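# Drop the towel in the pedal bin, lid closed

## Task

Get the towel inside the pedal bin, then let the bin's lid fall shut so that it stays closed once the robot lets go.

## Robot and tools

Robot: two UR12e-style arms, left_arm and right_arm, each carrying a 16-motor four-finger hand (right_arm a right hand, left_arm its mirror-image left hand). Base positions in the scene frame: left_arm (+0.094, +0.719, 0) m, right_arm (-0.023, -0.621, 0) m, both nearly unrotated. A camera stand sits behind the arms. Cameras: cam_high (672x504), cam_left_wrist and cam_right_wrist (616x616, fisheye).

Frames: the scene frame has its origin at table-top height midway between the bases, +z up, +x out over the table, +y toward left_arm. Reported end_effector_position (m), end_effector_quat_wxyz and velocities use the scene frame and can be a few cm off. Commanded offsets, however, use each arm's current Hand target axes. Hand-point axes (right hand): +z runs along the straight fingers toward the tips, +y out of the palm face, +x across the palm away from the thumb; on the left hand +x points toward the thumb instead. Palm face lies at y = -0.062 m. A rigid mast sticks out near the wrist on the palm side and can strike things.

The 48-number row (every number in [-1, 1], always all 48 even if one arm idles): left dx, dy, dz, rx, ry, rz; left hand motors index_mcp, index_abd, index_pip, index_dip, middle_mcp, middle_abd, middle_pip, middle_dip, ring_mcp, ring_abd, ring_pip, ring_dip, thumb_cmc, thumb_axl, thumb_mcp, thumb_ipl; left current_limit, speed; then the same 24 for the right arm. The six pose numbers are an offset, not a pose: they count from that arm's Hand target at the start of the action, along the Hand target's own axes; 1.0 equals 0.6 m for dx..dz and 180 degrees for the rx, ry, rz rotation vector. All zeros means stay at (or return to) the Hand target. The sixteen hand numbers are absolute goal angles scaled between each hinge's stops; moving toward -1 curls fingers toward the palm. Values where a hinge is straight: _mcp +0.75, _abd 0.00, _pip +0.58, _dip +0.70, thumb_cmc +0.71, thumb_axl +0.68, thumb_mcp +0.23, thumb_ipl +0.17. A zero is a real goal, so to keep a hand unchanged resend its hand_goal, hand_current_limit and hand_speed. current_limit maps -1..+1 to 0..550 mA (floor 11 mA); speed sets motor slew to (speed+1)/2 of 8.5 rad/s. They start at +0.4 and -0.6 and persist.

Tools:
- execute_actions(actions, cameras): actions is a list of actions; each action is up to 15 rows, one per 1/30 s step, all measured from that action's starting Hand target (a short action repeats its final row). Sending the same offset again moves further. Empty actions returns state plus images.
- move(target, speed, blend, stop_force, zero, blocking, cameras): straight-line path of each hand point toward its offset target; target is one 48-number row or up to 15 rows, all offsets from the same starting Hand targets. speed in m/s, 0.002 to 3.2 (default 0.25), rotations capped at twice that in rad/s; one value or one per target. blend in m rounds corners of a list. stop_force in N, 4 to 120, ends an arm's path when its wrist sensor feels that much push (unreliable if the hand rotates; omit it when backing off a contact). zero (default true) rezeroes before the move. blocking=false returns after about 0.5 s (not with stop_force). Paths do not avoid obstacles; steer around each arm's own base. Maximum 10 s per move.
- wait(seconds 0 to 10), stop() to brake a running move, zoom_image(camera, region [x0, y0, x1, y1], at most 504x504 px, only from the newest images), zero_wrist_force(arm), read_manual(section), finished_scene(scene=1) which ends the scene for good.

Results: joint positions/torques, hand_goal, hand_measured, hand_current_ma, hand_state (moving, goal, blocked, overload), Hand target (last commanded pose after clipping), wrist force/torque with a peak line, and for move a "move:" line giving done, off_target, moving, held or fault plus limits (paced = pose clipped, held = steps withheld). done means within 3 mm and 2 degrees, not that nothing was touched. A hand point often rests short of its Hand target; send the remaining distance explicitly.

Control facts: commanded orientation is clipped to within 32 degrees of the measured one per step; arm motion lags about 0.09 to 0.22 s and fast moves overshoot. A clearance check blocks commands bringing the arms too close, but not closing fingers.

Avoid: dropping the towel or letting it or anything leave the table; hard impacts on fixed or heavy objects (fails the scene); arm-to-arm contact or one hand gripping the other. Joint torque limits (N m): pan and lift 287, elbow 130, wrists 46.9; about 150 N external force, or a target even slightly beyond a firm contact, triggers a 10 s arm stop. A finger motor at 495 mA or more for 5 s shuts down for 10 s. Motors heat from holding loads or straining; MOTOR HOT appears at 70 C and brakes lock at 85 C for 30 to 60 s. After a HAND FAULT line, remaining motion calls in that reply are skipped. To end a press, command the target back behind the hand point.

Each tool is called after ">>>" by a JSON object that holds its "fn" and its "kwargs", one argument or row to a line.

## Session

>>> {"fn": "execute_actions", "kwargs": {
  "actions": []
}}

Scene clock: 0.00 s.
left_arm: end_effector_position=(+0.5314, +0.0885, +0.3977) hand_goal=(+0.754, +0.000, +0.576, +0.696, +0.754, +0.000, +0.576, +0.696, +0.754, +0.000, +0.576, +0.696, +0.714, +0.678, +0.226, +0.168) hand_measured=(+0.754, +0.000, +0.576, +0.696, +0.754, +0.000, +0.576, +0.696, +0.754, +0.000, +0.576, +0.696, +0.714, +0.678, +0.226, +0.168) hand_current_ma=(+0, +0, +0, +0, +0, +0, +0, +0, +0, +0, +0, +0, +0, +0, +0, +0) hand_state=(goal, goal, goal, goal, goal, goal, goal, goal, goal, goal, goal, goal, goal, goal, goal, goal) hand_current_limit=0.40 hand_speed=-0.60 end_effector_quat_wxyz=(-0.130, +0.927, -0.091, +0.340) | right_arm: end_effector_position=(+0.6474, -0.0969, +0.2862) hand_goal=(+0.754, +0.000, +0.576, +0.696, +0.754, +0.000, +0.576, +0.696, +0.754, +0.000, +0.576, +0.696, +0.714, +0.678, +0.226, +0.168) hand_measured=(+0.754, +0.000, +0.576, +0.696, +0.754, +0.000, +0.576, +0.696, +0.754, +0.000, +0.576, +0.696, +0.714, +0.678, +0.226, +0.168) hand_current_ma=(+0, +0, +0, +0, +0, +0, +0, +0, +0, +0, +0, +0, +0, +0, +0, +0) hand_state=(goal, goal, goal, goal, goal, goal, goal, goal, goal, goal, goal, goal, goal, goal, goal, goal) hand_current_limit=0.40 hand_speed=-0.60 end_effector_quat_wxyz=(+0.698, -0.535, -0.477, +0.001)
Joint positions: left_arm=[-1.427 -1.24 1.564 1.352 0.832 3.449] | right_arm=[0.205 -0.815 1.53 2.377 0.56 2.457]
Joint velocities: within noise
Joint torques (N m): no reading
Motor temperatures (°C): left_arm=[32 33 31 35 43 36] | right_arm=[33 30 33 37 38 38]
Wrist force (N): no reading
Wrist torque (N m): no reading
Wrist force, peak (N): no reading
Hand target: left_arm +0.5314, +0.0885, +0.3977; -0.130, +0.927, -0.091, +0.340 | right_arm +0.6474, -0.0969, +0.2862; +0.698, -0.535, -0.477, +0.001

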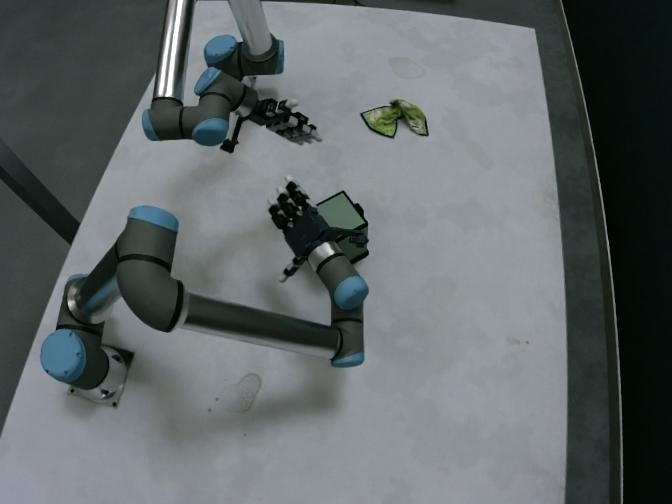

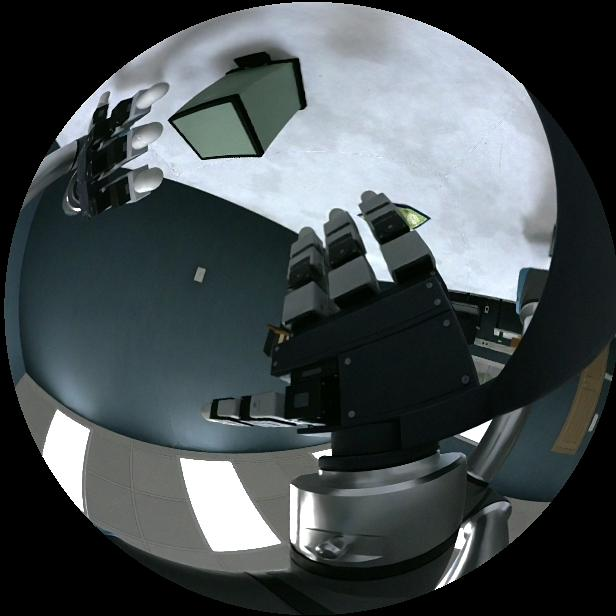

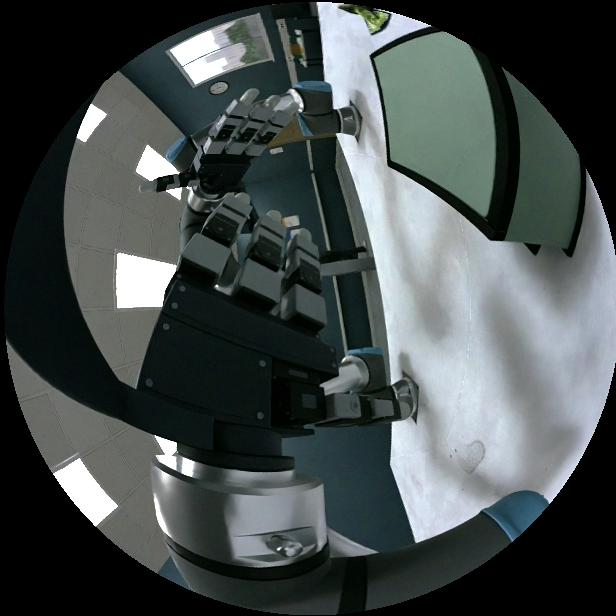

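>>> {"fn": "zoom_image", "kwargs": {
  "camera": "cam_high",
  "region": [250, 170, 410, 290]
}}

>>> {"fn": "zoom_image", "kwargs": {
  "camera": "cam_high",
  "region": [330, 70, 470, 170]
}}

>>> {"fn": "zoom_image", "kwargs": {
  "camera": "cam_left_wrist",
  "region": [130, 20, 480, 270]
}}

>>> {"fn": "zoom_image", "kwargs": {
  "camera": "cam_right_wrist",
  "region": [316, 0, 616, 300]
}}

Scaled by 3.150.

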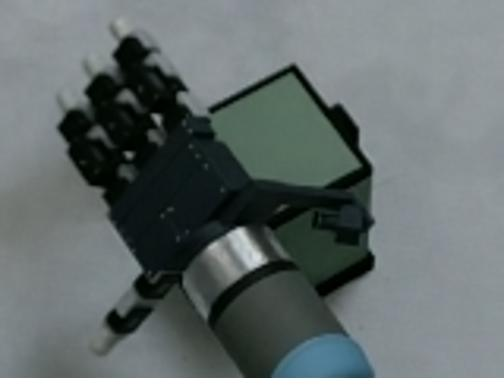

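Scaled by 3.600.

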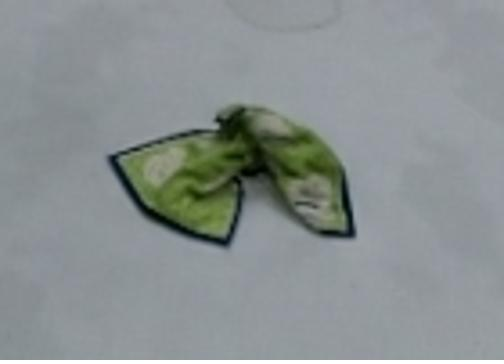

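Scaled by 1.440 from the camera's 616x616 image, which has a finer 880x880 frame.

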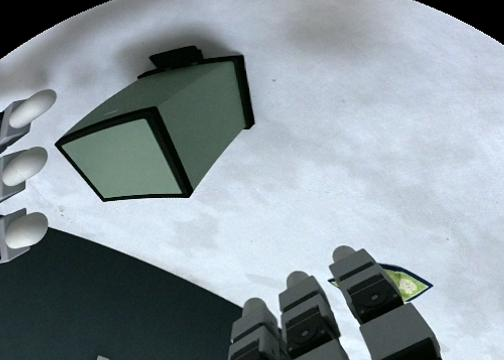

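Scaled by 1.680 from the camera's 616x616 image, which has a finer 880x880 frame.

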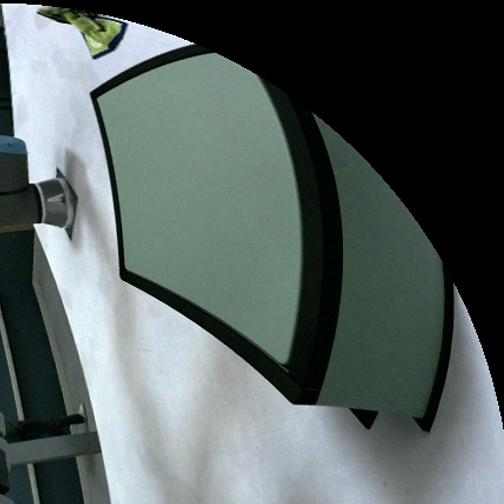

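>>> {"fn": "move", "kwargs": {
  "target": [
    [0,0,0,0,0,0,0.754,0,0.576,0.696,0.754,0,0.576,0.696,0.754,0,0.576,0.696,0.714,0.678,0.226,0.168,0.4,-0.6,0.0887,-0.0997,-0.0036,0,0,0,0.754,0,0.576,0.696,0.754,0,0.576,0.696,0.754,0,0.576,0.696,0.714,0.678,0.226,0.168,0.4,-0.6],
    [0,0,0,0,0,0,0.754,0,0.576,0.696,0.754,0,0.576,0.696,0.754,0,0.576,0.696,0.714,0.678,0.226,0.168,0.4,-0.6,-0.262,-0.4977,-0.0938,0,0,0,0.754,0,0.576,0.696,0.754,0,0.576,0.696,0.754,0,0.576,0.696,0.714,0.678,0.226,0.168,0.4,-0.6]
  ],
  "speed": 0.4,
  "blend": 0.03,
  "cameras": ["all"]
}}

Scene clock: 59.53 s.
left_arm: end_effector_position=(+0.5314, +0.0885, +0.3977) hand_goal=(+0.754, +0.000, +0.576, +0.696, +0.754, +0.000, +0.576, +0.696, +0.754, +0.000, +0.576, +0.696, +0.714, +0.678, +0.226, +0.168) hand_measured=(+0.752, +0.000, +0.576, +0.696, +0.752, +0.000, +0.576, +0.696, +0.752, +0.000, +0.576, +0.696, +0.714, +0.678, +0.224, +0.168) hand_current_ma=(-1, +0, +0, +0, -1, +0, +0, +0, -1, +0, +0, +0, +0, -1, -1, +0) hand_state=(goal, goal, goal, goal, goal, goal, goal, goal, goal, goal, goal, goal, goal, goal, goal, goal) hand_current_limit=0.40 hand_speed=-0.60 end_effector_quat_wxyz=(-0.130, +0.927, -0.091, +0.340) | right_arm: end_effector_position=(+0.4475, -0.3470, +0.4066) hand_goal=(+0.754, +0.000, +0.576, +0.696, +0.754, +0.000, +0.576, +0.696, +0.754, +0.000, +0.576, +0.696, +0.714, +0.678, +0.226, +0.168) hand_measured=(+0.748, +0.000, +0.576, +0.696, +0.748, +0.000, +0.576, +0.696, +0.746, +0.000, +0.576, +0.696, +0.708, +0.678, +0.226, +0.168) hand_current_ma=(-2, +0, +0, +0, -1, +0, +0, +0, -2, +0, +0, +0, -2, +0, +0, +0) hand_state=(goal, goal, goal, goal, goal, goal, goal, goal, goal, goal, goal, goal, goal, goal, goal, goal) hand_current_limit=0.40 hand_speed=-0.60 end_effector_quat_wxyz=(+0.698, -0.535, -0.477, +0.001)
Joint positions: left_arm=[-1.427 -1.24 1.564 1.352 0.832 3.449] | right_arm=[-0.149 -1.283 2.049 2.343 0.913 2.436]
Joint torques (N m): left_arm=[-3.14 -69.87 -41.48 4.27 -1.14 0] | right_arm=[-4.92 -55.32 -37.32 5.26 0.75 1.44]
Wrist force (N): left_arm=[0.2 -0.1 -0.4] | right_arm=[-0.2 -0.3 0.1]
Wrist torque (N m): left_arm=[0.02 -0.02 0.01] | right_arm=[-0.08 0.04 0.07]
Wrist force, peak (N): left_arm=[0.0 0.0 -0.8] | right_arm=[4.0 -1.0 0.5]
Hand target: left_arm +0.5314, +0.0885, +0.3977; -0.130, +0.927, -0.091, +0.340 | right_arm +0.4475, -0.3471, +0.4066; +0.698, -0.535, -0.477, +0.001
Off the commanded pose: left_arm 0.000 m, 0 deg | right_arm 0.000 m, 0 deg.
move: done

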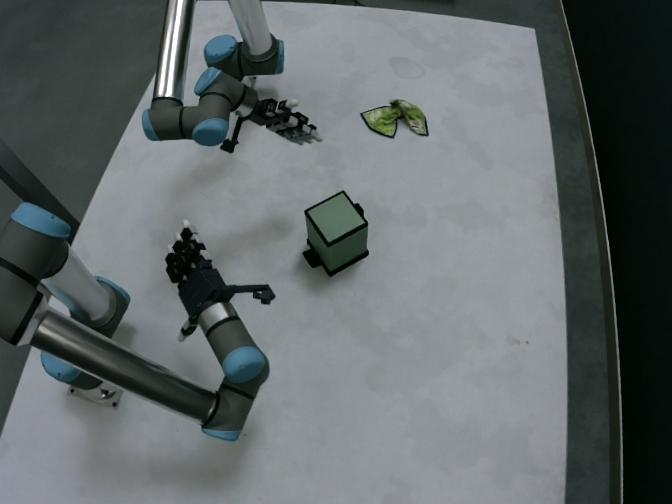

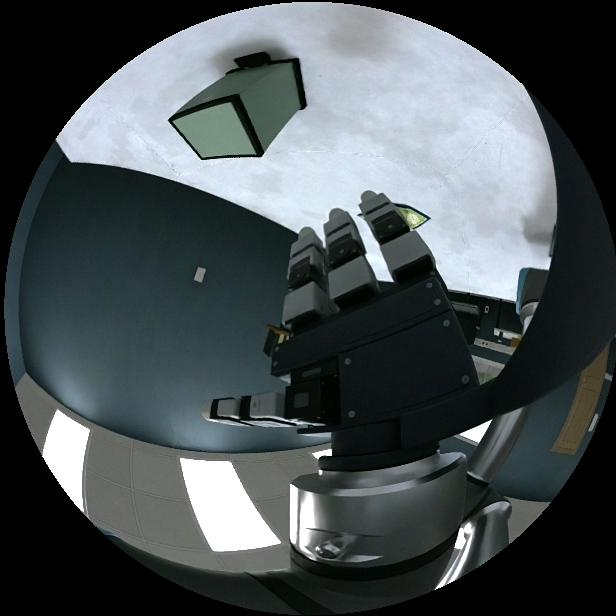

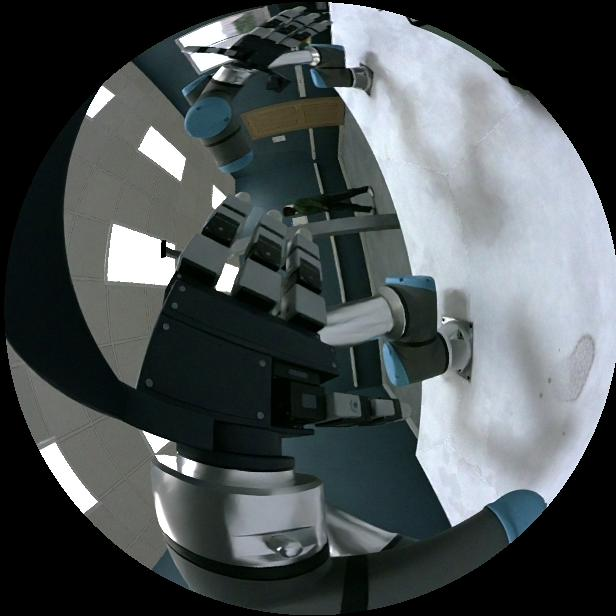

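>>> {"fn": "zoom_image", "kwargs": {
  "camera": "cam_high",
  "region": [280, 170, 400, 290]
}}

>>> {"fn": "zoom_image", "kwargs": {
  "camera": "cam_high",
  "region": [140, 200, 300, 360]
}}

>>> {"fn": "zoom_image", "kwargs": {
  "camera": "cam_high",
  "region": [200, 60, 360, 180]
}}

>>> {"fn": "zoom_image", "kwargs": {
  "camera": "cam_left_wrist",
  "region": [140, 20, 340, 190]
}}

Scaled by 4.200.

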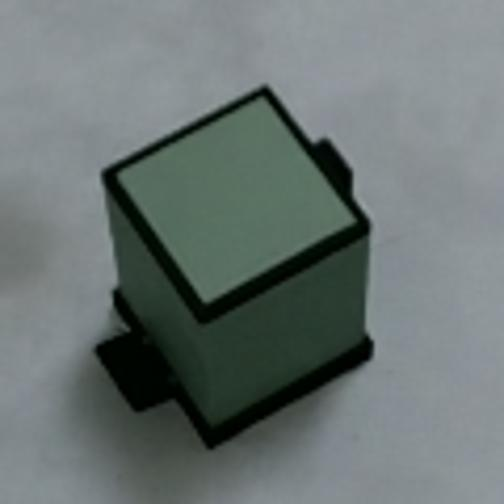

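Scaled by 3.150.

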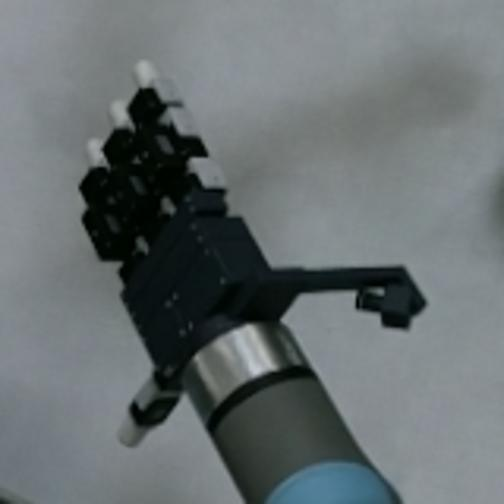

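Scaled by 3.150.

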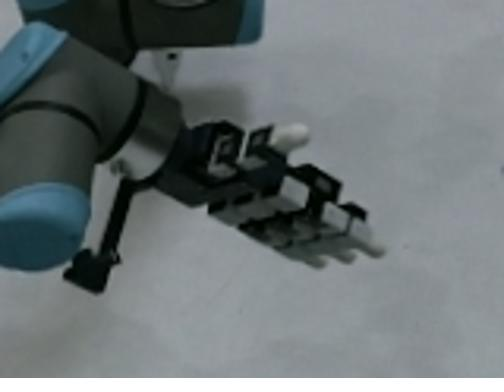

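Scaled by 2.520 from the camera's 616x616 image, which has a finer 880x880 frame.

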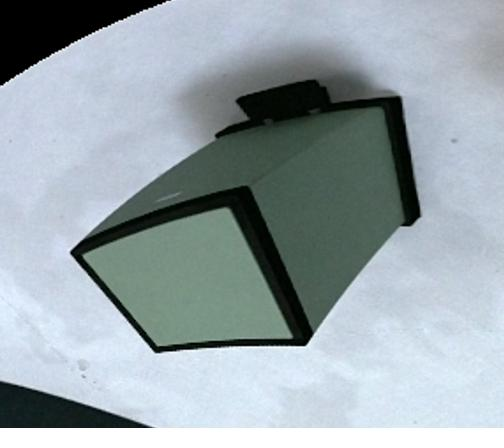

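>>> {"fn": "move", "kwargs": {
  "target": [0.0235,-0.789,0.6113,-0.0408,0.0917,0.4456,0.342,0,0.431,0.551,0.342,0,0.431,0.551,0.342,0,0.431,0.551,-0.571,0.678,0.1,0.1,0.4,-0.6,-0.0603,0.1787,0.156,-0.4641,0.3285,0.4839,0.98,0,0.576,0.696,0.98,0,0.576,0.696,0.98,0,0.576,0.696,0.714,0.678,0.226,0.168,0.6,-0.6],
  "speed": 0.5,
  "cameras": ["all"]
}}

Scene clock: 500.37 s.
left_arm: end_effector_position=(+0.8202, +0.5998, +0.2798) hand_goal=(+0.342, +0.000, +0.432, +0.552, +0.342, +0.000, +0.432, +0.552, +0.342, +0.000, +0.432, +0.552, -0.570, +0.678, +0.100, +0.100) hand_measured=(+0.342, +0.000, +0.434, +0.554, +0.342, +0.000, +0.434, +0.556, +0.342, +0.000, +0.434, +0.554, -0.572, +0.678, +0.098, +0.102) hand_current_ma=(-1, +0, +2, +2, -1, +0, +2, +3, -1, +0, +2, +2, -2, -1, -1, +1) hand_state=(goal, goal, goal, goal, goal, goal, goal, goal, goal, goal, goal, goal, goal, goal, goal, goal) hand_current_limit=0.40 hand_speed=-0.60 end_effector_quat_wxyz=(+0.249, -0.603, +0.700, -0.290) | right_arm: end_effector_position=(+0.4199, -0.2499, +0.3000) hand_goal=(+0.980, +0.000, +0.576, +0.696, +0.980, +0.000, +0.576, +0.696, +0.980, +0.000, +0.576, +0.696, +0.714, +0.678, +0.226, +0.168) hand_measured=(+0.964, +0.000, +0.576, +0.696, +0.964, +0.000, +0.576, +0.696, +0.964, +0.000, +0.576, +0.696, +0.706, +0.678, +0.224, +0.168) hand_current_ma=(-8, +0, +0, +0, -7, +0, +0, +0, -9, +0, +0, +0, -2, +0, +0, +0) hand_state=(goal, goal, goal, goal, goal, goal, goal, goal, goal, goal, goal, goal, goal, goal, goal, goal) hand_current_limit=0.60 hand_speed=-0.60 end_effector_quat_wxyz=(-0.157, +0.892, -0.417, +0.072)
Joint positions: left_arm=[-0.42 -1.339 1.658 0.484 1.387 6.095] | right_arm=[0.383 -1.375 1.7 0.919 1.454 5.955]
Joint torques (N m): left_arm=[-1.09 -71.95 -36.9 4.06 0.07 1.58] | right_arm=[1.55 -60.16 -26.18 0.14 1.14 1.81]
Wrist force (N): left_arm=[2.1 0.6 0.1] | right_arm=[0.0 0.6 0.3]
Wrist torque (N m): left_arm=[0.08 -0.16 0.25] | right_arm=[0.14 -0.37 -0.09]
Wrist force, peak (N): left_arm=[2.2 0.8 0.4] | right_arm=[-0.4 0.0 -1.1]
Hand target: left_arm +0.8202, +0.5998, +0.2798; +0.249, -0.603, +0.701, -0.290 | right_arm +0.4198, -0.2500, +0.3000; -0.157, +0.892, -0.417, +0.073
Off the commanded pose: left_arm 0.000 m, 0 deg | right_arm 0.000 m, 0 deg.
move: done

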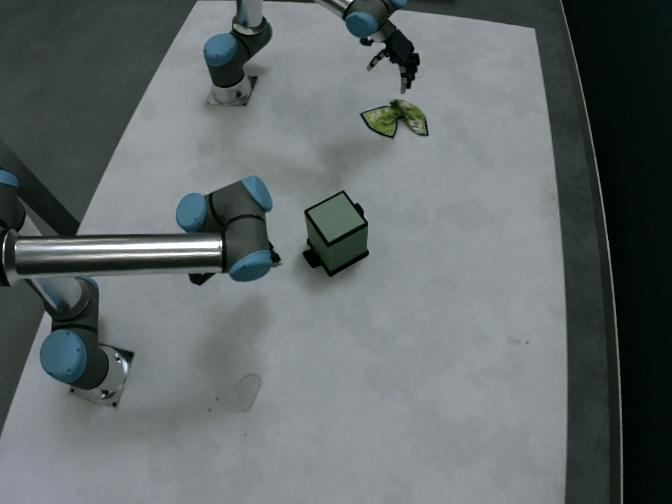

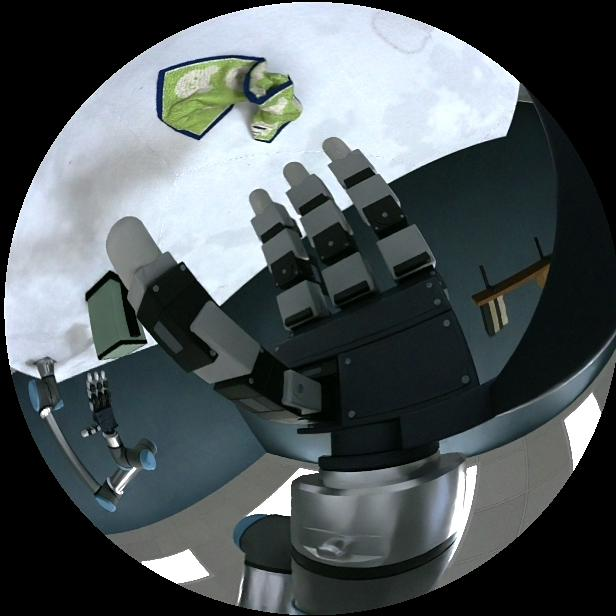

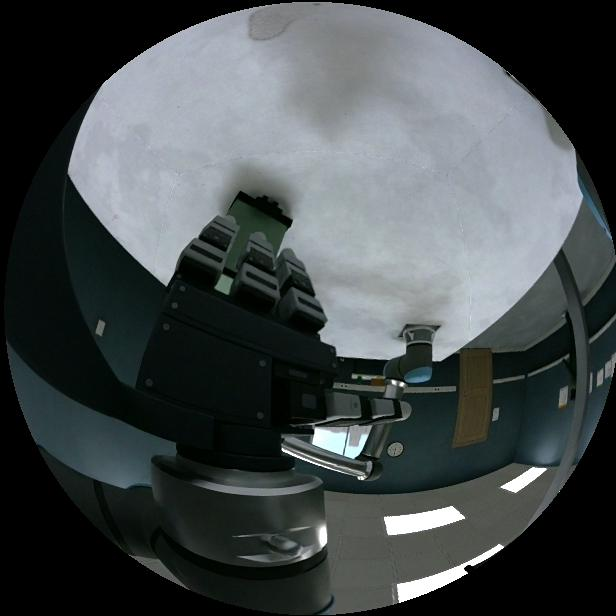

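>>> {"fn": "zoom_image", "kwargs": {
  "camera": "cam_left_wrist",
  "region": [90, 20, 440, 300]
}}

>>> {"fn": "zoom_image", "kwargs": {
  "camera": "cam_high",
  "region": [320, 0, 460, 150]
}}

>>> {"fn": "zoom_image", "kwargs": {
  "camera": "cam_right_wrist",
  "region": [160, 160, 360, 360]
}}

Scaled by 1.440 from the camera's 616x616 image, which has a finer 880x880 frame.

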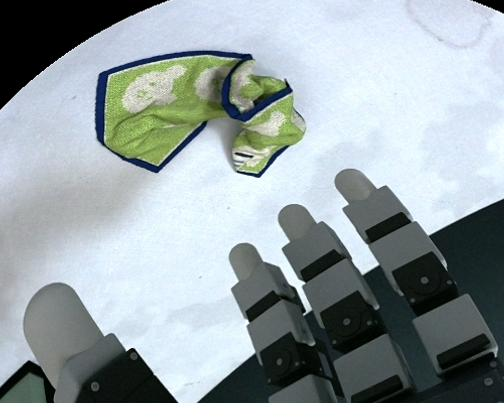

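Scaled by 3.360.

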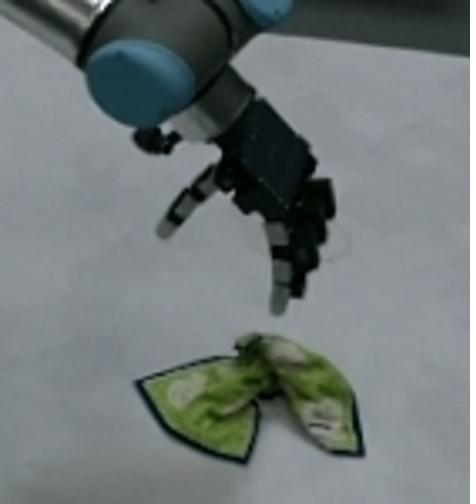

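Scaled by 2.520 from the camera's 616x616 image, which has a finer 880x880 frame.

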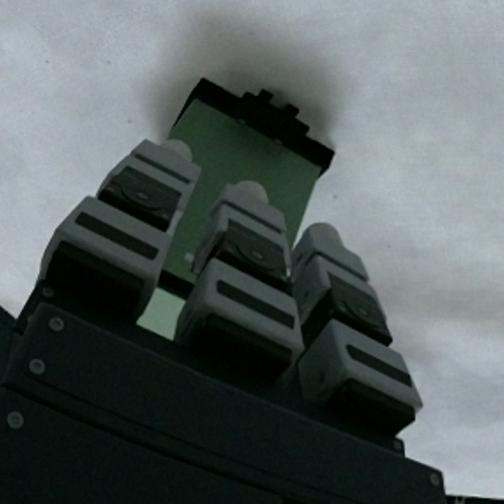

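>>> {"fn": "move", "kwargs": {
  "target": [-0.0968,0.1307,0.293,0.0556,0,0,0.685,0,-0.518,0.333,0.685,0,-0.518,0.333,0.685,0,-0.518,0.333,-0.571,0.678,0.056,0.168,0.4,-0.6,0.0372,-0.0777,0.3,0,0,0,0.98,0,0.576,0.696,0.98,0,0.576,0.696,-0.342,0,-0.591,-0.174,0.714,0.678,0.226,0.168,0.6,-0.6],
  "speed": 0.3,
  "cameras": ["all"]
}}

>>> {"fn": "zoom_image", "kwargs": {
  "camera": "cam_left_wrist",
  "region": [130, 60, 430, 360]
}}

>>> {"fn": "zoom_image", "kwargs": {
  "camera": "cam_high",
  "region": [320, 30, 460, 150]
}}

>>> {"fn": "zoom_image", "kwargs": {
  "camera": "cam_right_wrist",
  "region": [130, 60, 430, 360]
}}

Scene clock: 664.93 s.
left_arm: end_effector_position=(+0.8968, +0.6470, +0.1000) hand_goal=(+0.686, +0.000, -0.518, +0.334, +0.686, +0.000, -0.518, +0.334, +0.686, +0.000, -0.518, +0.334, -0.570, +0.678, +0.056, +0.168) hand_measured=(+0.672, +0.000, -0.512, +0.336, +0.672, +0.000, -0.514, +0.338, +0.672, +0.000, -0.514, +0.336, -0.572, +0.678, +0.056, +0.166) hand_current_ma=(-27, +0, +6, +3, -26, +0, +5, +3, -28, +0, +5, +3, -2, -1, +0, -3) hand_state=(goal, goal, goal, goal, goal, goal, goal, goal, goal, goal, goal, goal, goal, goal, goal, goal) hand_current_limit=0.40 hand_speed=-0.60 end_effector_quat_wxyz=(+0.301, -0.579, +0.673, -0.350) | right_arm: end_effector_position=(+0.5146, -0.1995, +0.1466) hand_goal=(+0.980, +0.000, +0.576, +0.696, +0.980, +0.000, +0.576, +0.696, -0.342, +0.000, -0.590, -0.174, +0.714, +0.678, +0.226, +0.168) hand_measured=(+0.964, +0.000, +0.576, +0.696, +0.966, +0.000, +0.576, +0.696, -0.324, +0.000, -0.584, -0.172, +0.706, +0.678, +0.222, +0.168) hand_current_ma=(-7, +0, +0, +0, -7, +0, +0, +0, +10, +0, +1, +0, -2, +0, -1, +0) hand_state=(goal, goal, goal, goal, goal, goal, goal, goal, goal, goal, goal, goal, goal, goal, goal, goal) hand_current_limit=0.60 hand_speed=-0.60 end_effector_quat_wxyz=(-0.157, +0.892, -0.417, +0.073)
Joint positions: left_arm=[-0.317 -1.17 1.799 -0.011 1.441 6.191] | right_arm=[0.406 -1.107 1.624 0.724 1.461 5.977]
Joint torques (N m): left_arm=[-14.46 -66.3 -42.89 -2.28 -1.58 -3.11] | right_arm=[-5.07 -59.7 -23.94 4.94 0.53 -2.15]
Wrist force (N): left_arm=[2.3 0.9 -0.5] | right_arm=[0.0 0.8 0.1]
Wrist torque (N m): left_arm=[0.08 -0.22 0.25] | right_arm=[0.26 -0.35 -0.25]
Wrist force, peak (N): left_arm=[1.3 3.2 1.7] | right_arm=[-0.3 1.3 -3.1]
Hand target: left_arm +0.8968, +0.6470, +0.0999; +0.301, -0.579, +0.673, -0.350 | right_arm +0.5146, -0.1996, +0.1465; -0.157, +0.892, -0.417, +0.073
Off the commanded pose: left_arm 0.000 m, 0 deg | right_arm 0.000 m, 0 deg.
move: done

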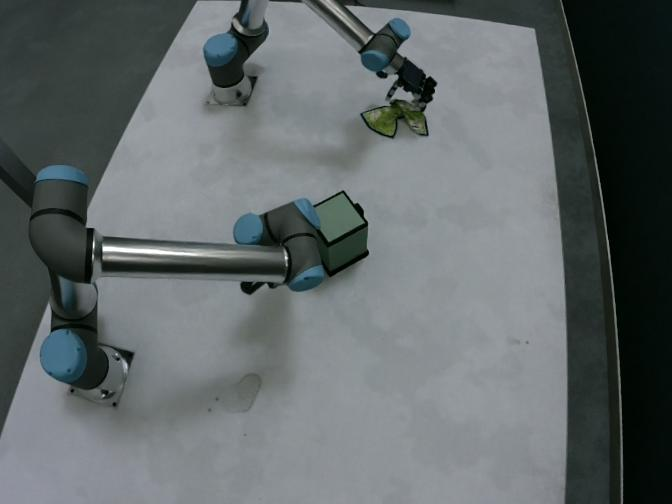

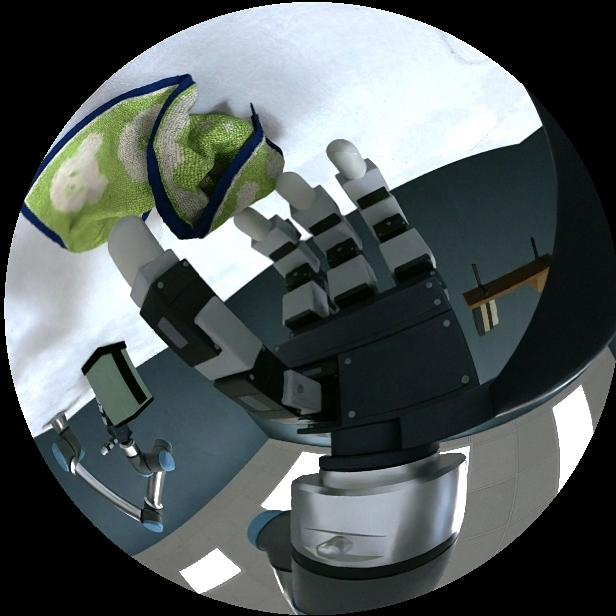

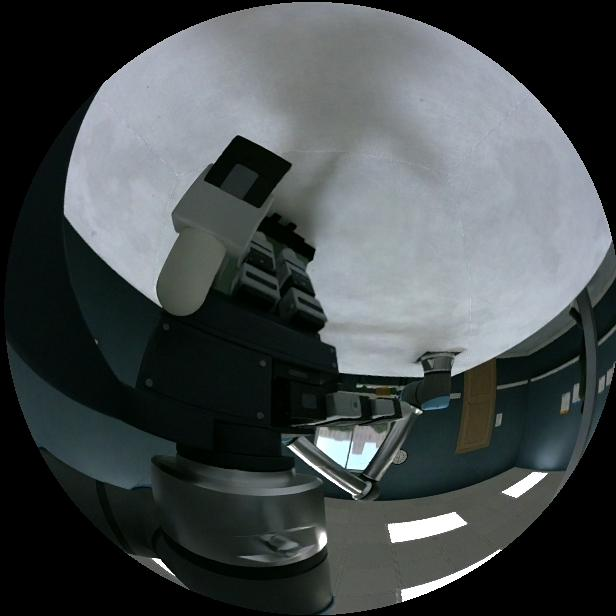

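Scaled by 1.680 from the camera's 616x616 image, which has a finer 880x880 frame.

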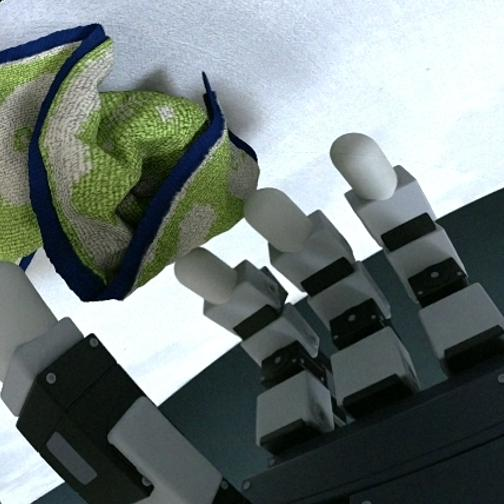

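Scaled by 3.600.

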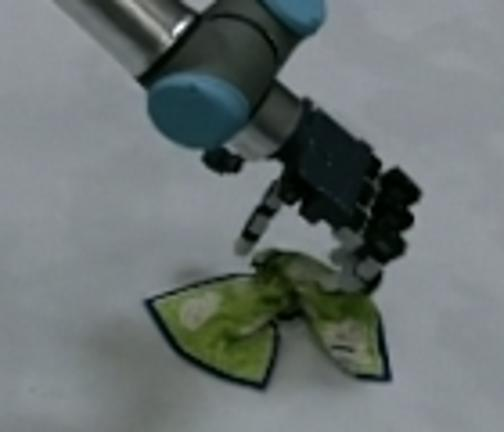

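Scaled by 1.680 from the camera's 616x616 image, which has a finer 880x880 frame.

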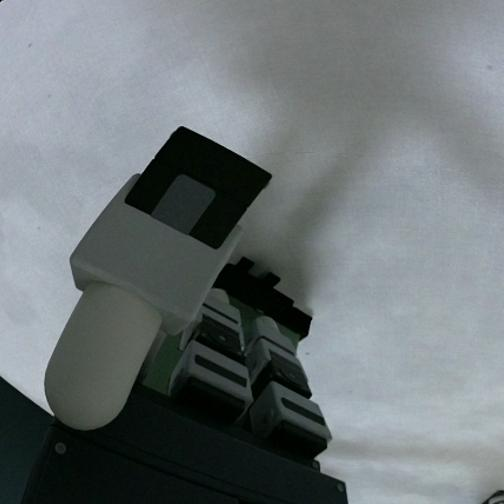

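>>> {"fn": "move", "kwargs": {
  "target": [-0.003,-0.026,-0.0064,0,0,0,0.753,0,0.285,0.406,0.753,0,0.285,0.406,0.753,0,0.285,0.406,-0.571,0.678,0.056,0.168,0.4,-0.6,0,0,0,0,0,0,0.98,0,0.576,0.696,0.98,0,0.576,0.696,-0.342,0,-0.591,-0.174,0.714,0.678,0.226,0.168,0.6,-0.6],
  "speed": 0.2
}}

>>> {"fn": "move", "kwargs": {
  "target": [0,0.116,0.0813,0,0,0,0.753,0,0.285,0.406,0.753,0,0.285,0.406,0.753,0,0.285,0.406,-0.571,0.678,0.056,0.168,0.4,-0.6,0,0.0313,0.0862,0,0,0,0.98,0,0.576,0.696,0.98,0,0.576,0.696,-0.342,0,-0.591,-0.174,0.714,0.678,0.226,0.168,0.6,-0.6],
  "speed": 0.04,
  "stop_force": 5,
  "cameras": ["all"]
}}

>>> {"fn": "zoom_image", "kwargs": {
  "camera": "cam_left_wrist",
  "region": [100, 40, 420, 320]
}}

>>> {"fn": "zoom_image", "kwargs": {
  "camera": "cam_high",
  "region": [320, 30, 460, 150]
}}

>>> {"fn": "zoom_image", "kwargs": {
  "camera": "cam_right_wrist",
  "region": [200, 160, 400, 360]
}}

Scene clock: 777.43 s.
left_arm: end_effector_position=(+0.9029, +0.6479, +0.1150) hand_goal=(+0.754, +0.000, +0.286, +0.406, +0.754, +0.000, +0.286, +0.406, +0.754, +0.000, +0.286, +0.406, -0.570, +0.678, +0.056, +0.168) hand_measured=(+0.736, +0.000, +0.280, +0.404, +0.738, +0.000, +0.280, +0.404, +0.736, +0.000, +0.280, +0.404, -0.572, +0.678, +0.056, +0.166) hand_current_ma=(-34, +0, -8, -2, -32, +0, -7, -3, -34, +0, -7, -2, -2, -1, +0, -3) hand_state=(goal, goal, goal, goal, goal, goal, goal, goal, goal, goal, goal, goal, goal, goal, goal, goal) hand_current_limit=0.40 hand_speed=-0.60 end_effector_quat_wxyz=(+0.301, -0.579, +0.673, -0.350) | right_arm: end_effector_position=(+0.5146, -0.1996, +0.1465) hand_goal=(+0.980, +0.000, +0.576, +0.696, +0.980, +0.000, +0.576, +0.696, -0.342, +0.000, -0.590, -0.174, +0.714, +0.678, +0.226, +0.168) hand_measured=(+0.964, +0.000, +0.576, +0.696, +0.966, +0.000, +0.576, +0.696, -0.324, +0.000, -0.584, -0.172, +0.706, +0.678, +0.222, +0.168) hand_current_ma=(-7, +0, +0, +0, -7, +0, +0, +0, +10, +0, +1, +0, -2, +0, -1, +0) hand_state=(goal, goal, goal, goal, goal, goal, goal, goal, goal, goal, goal, goal, goal, goal, goal, goal) hand_current_limit=0.60 hand_speed=-0.60 end_effector_quat_wxyz=(-0.157, +0.892, -0.417, +0.073)
Joint positions: left_arm=[-0.313 -1.176 1.775 0.018 1.444 6.193] | right_arm=[0.406 -1.107 1.624 0.724 1.461 5.977]
Joint torques (N m): left_arm=[2.37 -72.86 -32.44 -2.57 0.31 2.69] | right_arm=[-7.48 -50.92 -22.98 0.77 -2.01 -2.44]
Wrist force (N): left_arm=[2.2 0.8 -0.4] | right_arm=[0.2 0.3 0.0]
Wrist torque (N m): left_arm=[0.02 -0.20 0.15] | right_arm=[0.21 -0.39 -0.24]
Wrist force, peak (N): left_arm=[2.6 1.4 -0.1] | right_arm=[0.2 0.9 0.3]
Hand target: left_arm +0.9028, +0.6479, +0.1149; +0.301, -0.579, +0.673, -0.350 | right_arm +0.5146, -0.1996, +0.1465; -0.157, +0.892, -0.417, +0.073
Off the commanded pose: left_arm 0.000 m, 0 deg | right_arm 0.000 m, 0 deg.
move: done

Scene clock: 780.50 s.
left_arm: end_effector_position=(+0.9028, +0.6479, +0.0367) hand_goal=(+0.754, +0.000, +0.286, +0.406, +0.754, +0.000, +0.286, +0.406, +0.754, +0.000, +0.286, +0.406, -0.570, +0.678, +0.056, +0.168) hand_measured=(+0.748, +0.000, +0.280, +0.404, +0.748, +0.000, +0.280, +0.402, +0.748, +0.000, +0.280, +0.404, -0.572, +0.678, +0.056, +0.166) hand_current_ma=(-8, +0, -8, -2, -8, +0, -7, -3, -9, +0, -7, -2, -2, -1, +0, -3) hand_state=(goal, goal, goal, goal, goal, goal, goal, goal, goal, goal, goal, goal, goal, goal, goal, goal) hand_current_limit=0.40 hand_speed=-0.60 end_effector_quat_wxyz=(+0.301, -0.579, +0.673, -0.350) | right_arm: end_effector_position=(+0.5145, -0.1996, +0.1170) hand_goal=(+0.980, +0.000, +0.576, +0.696, +0.980, +0.000, +0.576, +0.696, -0.342, +0.000, -0.590, -0.174, +0.714, +0.678, +0.226, +0.168) hand_measured=(+0.972, +0.000, +0.574, +0.696, +0.972, +0.000, +0.574, +0.696, -0.324, +0.000, -0.584, -0.172, +0.706, +0.678, +0.222, +0.168) hand_current_ma=(-2, +0, +0, +0, -2, +0, +0, +0, +10, +0, +1, +0, -2, +0, -1, +0) hand_state=(goal, goal, goal, goal, goal, goal, goal, goal, goal, goal, goal, goal, goal, goal, goal, goal) hand_current_limit=0.60 hand_speed=-0.60 end_effector_quat_wxyz=(-0.157, +0.892, -0.417, +0.073)
Joint positions: left_arm=[-0.313 -1.095 1.822 -0.11 1.444 6.193] | right_arm=[0.406 -1.082 1.645 0.678 1.461 5.977]
Joint torques (N m): left_arm=[-12.61 -75.03 -43.35 -2.43 -0.64 -1.63] | right_arm=[-0.25 -83.33 -49.75 5.71 -1.4 -0.72]
Wrist force (N): left_arm=[2.3 1.3 -0.3] | right_arm=[0.3 1.5 -2.5]
Wrist torque (N m): left_arm=[0.06 -0.24 0.15] | right_arm=[0.44 -0.41 -0.22]
Wrist force, peak (N): left_arm=[2.0 -12.4 -28.4] | right_arm=[0.8 3.1 -10.8]
Hand target: left_arm +0.9028, +0.6479, +0.0367; +0.301, -0.579, +0.673, -0.350 (not the last commanded pose) | right_arm +0.5145, -0.1996, +0.1170; -0.157, +0.892, -0.417, +0.073 (not the last commanded pose)
Off the commanded pose: left_arm 0.007 m, 0 deg | right_arm 0.025 m, 0 deg.
move: contact (left_arm, right_arm)

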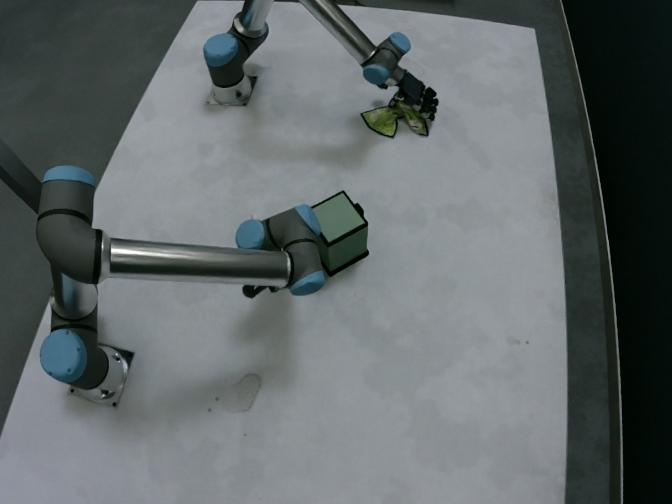

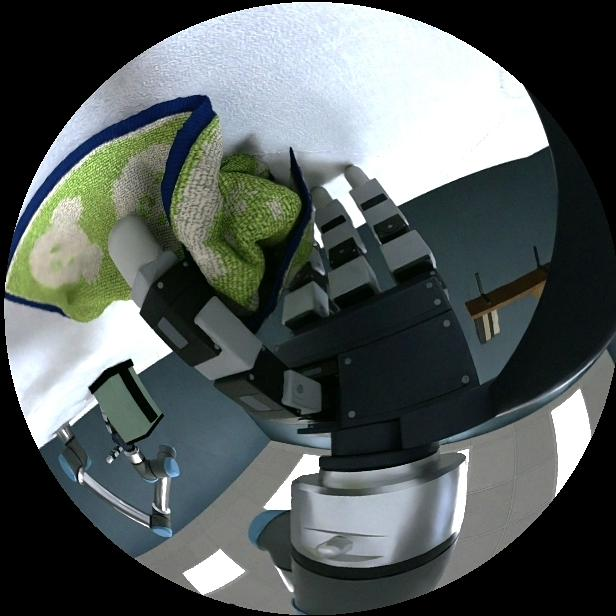

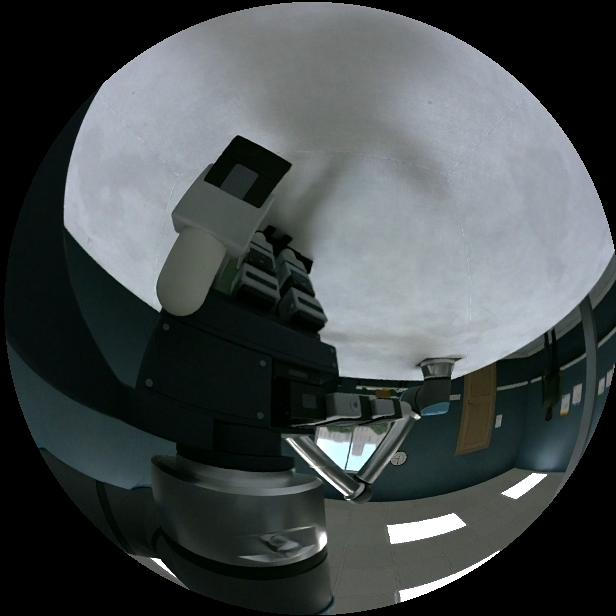

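Scaled by 1.575 from the camera's 616x616 image, which has a finer 880x880 frame.

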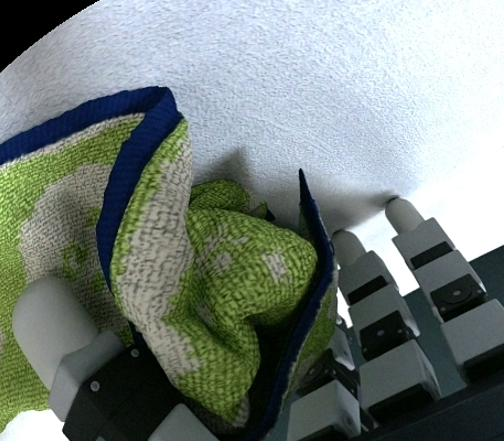

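Scaled by 3.600.

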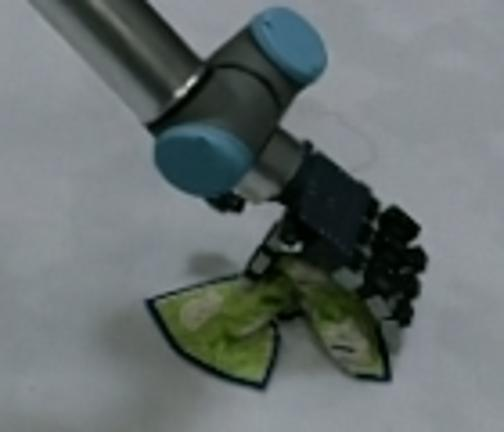

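Scaled by 2.520 from the camera's 616x616 image, which has a finer 880x880 frame.

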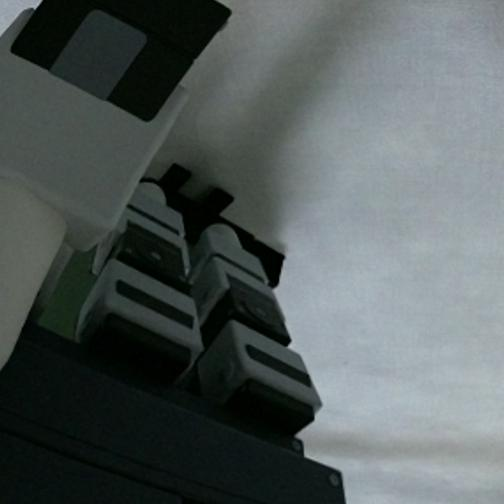

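>>> {"fn": "execute_actions", "kwargs": {
  "actions": [
    [[0,0,0,0,0,0,0.753,0,-0.153,0.261,0.753,0,-0.153,0.261,0.753,0,-0.153,0.261,-0.571,0.678,0.056,0.168,0.4,-0.6,0,0,0,0,0,0,0.98,0,0.576,0.696,0.98,0,0.576,0.696,-0.342,0,-0.591,-0.174,0.714,0.678,0.226,0.168,0.6,-0.6]],
    [[0,0.0055,0.0038,0,0,0,0.685,0,-0.518,0.333,0.685,0,-0.518,0.333,0.685,0,-0.518,0.333,-0.571,0.678,0.056,0.168,0.4,-0.6,0,0,0,0,0,0,0.98,0,0.576,0.696,0.98,0,0.576,0.696,-0.342,0,-0.591,-0.174,0.714,0.678,0.226,0.168,0.6,-0.6]],
    [[0,0.0055,0.0038,0,0,0,0.479,0,-0.518,0.333,0.479,0,-0.518,0.333,0.479,0,-0.518,0.333,-0.571,0.678,-0.1,0.05,0.4,-0.6,0,0,0,0,0,0,0.98,0,0.576,0.696,0.98,0,0.576,0.696,-0.342,0,-0.591,-0.174,0.714,0.678,0.226,0.168,0.6,-0.6]]
  ],
  "cameras": ["cam_high", "cam_left_wrist"]
}}

>>> {"fn": "zoom_image", "kwargs": {
  "camera": "cam_left_wrist",
  "region": [100, 40, 420, 320]
}}

>>> {"fn": "zoom_image", "kwargs": {
  "camera": "cam_high",
  "region": [320, 30, 460, 150]
}}

Scene clock: 804.67 s.
left_arm: end_effector_position=(+0.9027, +0.6479, +0.0286) hand_goal=(+0.480, +0.000, -0.518, +0.334, +0.480, +0.000, -0.518, +0.334, +0.480, +0.000, -0.518, +0.334, -0.570, +0.678, -0.100, +0.050) hand_measured=(+0.940, +0.000, -0.340, +0.352, +0.488, +0.000, -0.512, +0.338, +0.478, +0.000, -0.514, +0.336, -0.570, +0.678, -0.088, +0.056) hand_current_ma=(+385, +0, +385, +32, +11, +0, +8, +5, -1, +0, +5, +3, -1, -1, +28, +11) hand_state=(blocked, goal, blocked, goal, goal, goal, goal, goal, goal, goal, goal, goal, goal, goal, goal, goal) hand_current_limit=0.40 hand_speed=-0.60 end_effector_quat_wxyz=(+0.301, -0.579, +0.673, -0.350) | right_arm: end_effector_position=(+0.5145, -0.1996, +0.1170) hand_goal=(+0.980, +0.000, +0.576, +0.696, +0.980, +0.000, +0.576, +0.696, -0.342, +0.000, -0.590, -0.174, +0.714, +0.678, +0.226, +0.168) hand_measured=(+0.972, +0.000, +0.574, +0.696, +0.972, +0.000, +0.574, +0.696, -0.324, +0.000, -0.584, -0.172, +0.706, +0.678, +0.222, +0.168) hand_current_ma=(-2, +0, +0, +0, -2, +0, +0, +0, +10, +0, +1, +0, -2, +0, -1, +0) hand_state=(goal, goal, goal, goal, goal, goal, goal, goal, goal, goal, goal, goal, goal, goal, goal, goal) hand_current_limit=0.60 hand_speed=-0.60 end_effector_quat_wxyz=(-0.157, +0.892, -0.417, +0.073)
Joint positions: left_arm=[-0.313 -1.086 1.826 -0.122 1.444 6.193] | right_arm=[0.406 -1.082 1.645 0.678 1.461 5.977]
Joint torques (N m): left_arm=[-13.31 -84.06 -37.45 5.19 -0.46 -1.75] | right_arm=[1.59 -82.65 -50.03 5.32 -1.09 -0.89]
Wrist force (N): left_arm=[2.6 -4.8 0.1] | right_arm=[0.1 1.5 -2.9]
Wrist torque (N m): left_arm=[0.53 -0.21 0.02] | right_arm=[0.43 -0.37 -0.23]
Wrist force, peak (N): left_arm=[1.4 -32.3 -14.3] | right_arm=[0.4 1.5 -4.0]
Hand target: left_arm +0.9027, +0.6479, +0.0287; +0.301, -0.579, +0.673, -0.350 | right_arm +0.5145, -0.1996, +0.1170; -0.157, +0.892, -0.417, +0.073
Off the commanded pose: left_arm 0.000 m, 0 deg | right_arm 0.000 m, 0 deg.
Step readings (end_effector_position of left_arm | right_arm):
0: (+0.9028, +0.6479, +0.0367) | (+0.5145, -0.1996, +0.1170)
1: (+0.9028, +0.6479, +0.0367) | (+0.5145, -0.1996, +0.1170)
2: (+0.9028, +0.6479, +0.0367) | (+0.5145, -0.1996, +0.1170)
4: (+0.9028, +0.6479, +0.0367) | (+0.5145, -0.1996, +0.1170)
8: (+0.9029, +0.6479, +0.0367) | (+0.5145, -0.1996, +0.1170)
15: (+0.9029, +0.6479, +0.0367) | (+0.5145, -0.1996, +0.1170)
16: (+0.9028, +0.6479, +0.0366) | (+0.5145, -0.1996, +0.1170)
17: (+0.9029, +0.6478, +0.0358) | (+0.5145, -0.1996, +0.1170)
19: (+0.9030, +0.6478, +0.0333) | (+0.5145, -0.1996, +0.1170)
23: (+0.9027, +0.6479, +0.0324) | (+0.5145, -0.1996, +0.1170)
30: (+0.9026, +0.6479, +0.0325) | (+0.5145, -0.1996, +0.1170)
31: (+0.9026, +0.6479, +0.0324) | (+0.5145, -0.1996, +0.1170)
32: (+0.9027, +0.6479, +0.0315) | (+0.5145, -0.1996, +0.1170)
34: (+0.9027, +0.6479, +0.0291) | (+0.5145, -0.1996, +0.1170)
38: (+0.9027, +0.6479, +0.0284) | (+0.5145, -0.1996, +0.1170)
45: (+0.9026, +0.6479, +0.0286) | (+0.5145, -0.1996, +0.1170)
Images, in order (width x height): cam_high 672x504, cam_left_wrist 616x616.

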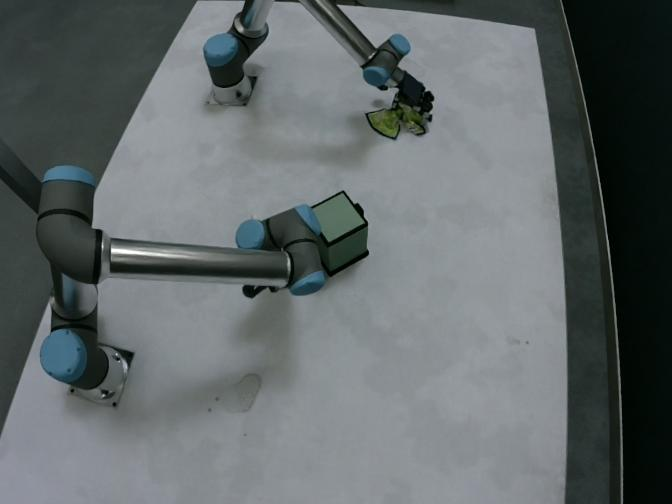

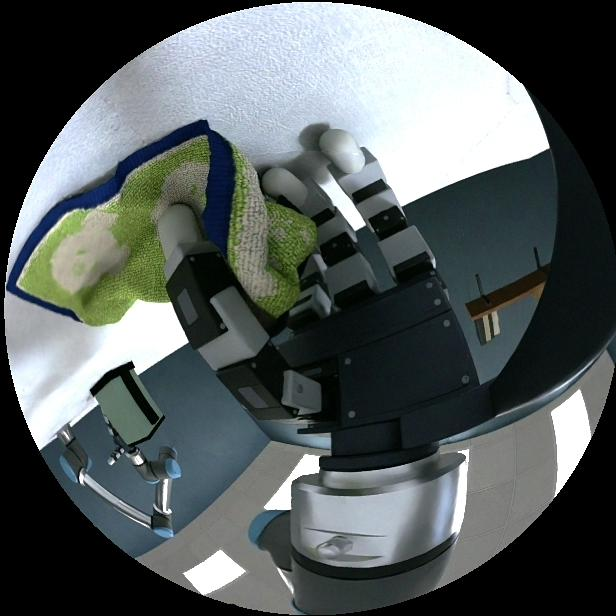

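Scaled by 1.575 from the camera's 616x616 image, which has a finer 880x880 frame.

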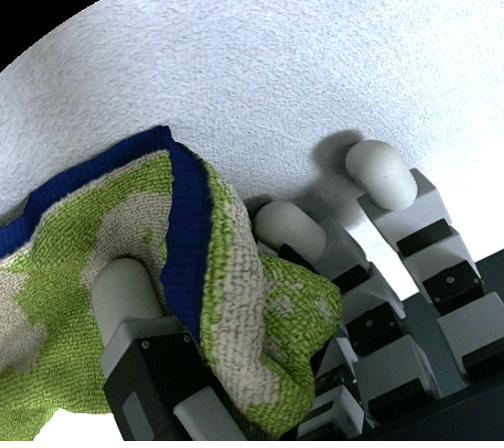

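Scaled by 3.600.

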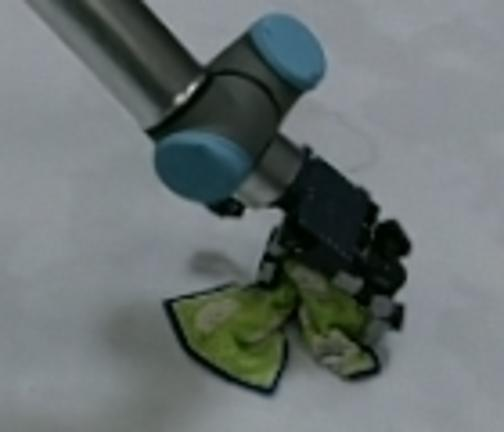

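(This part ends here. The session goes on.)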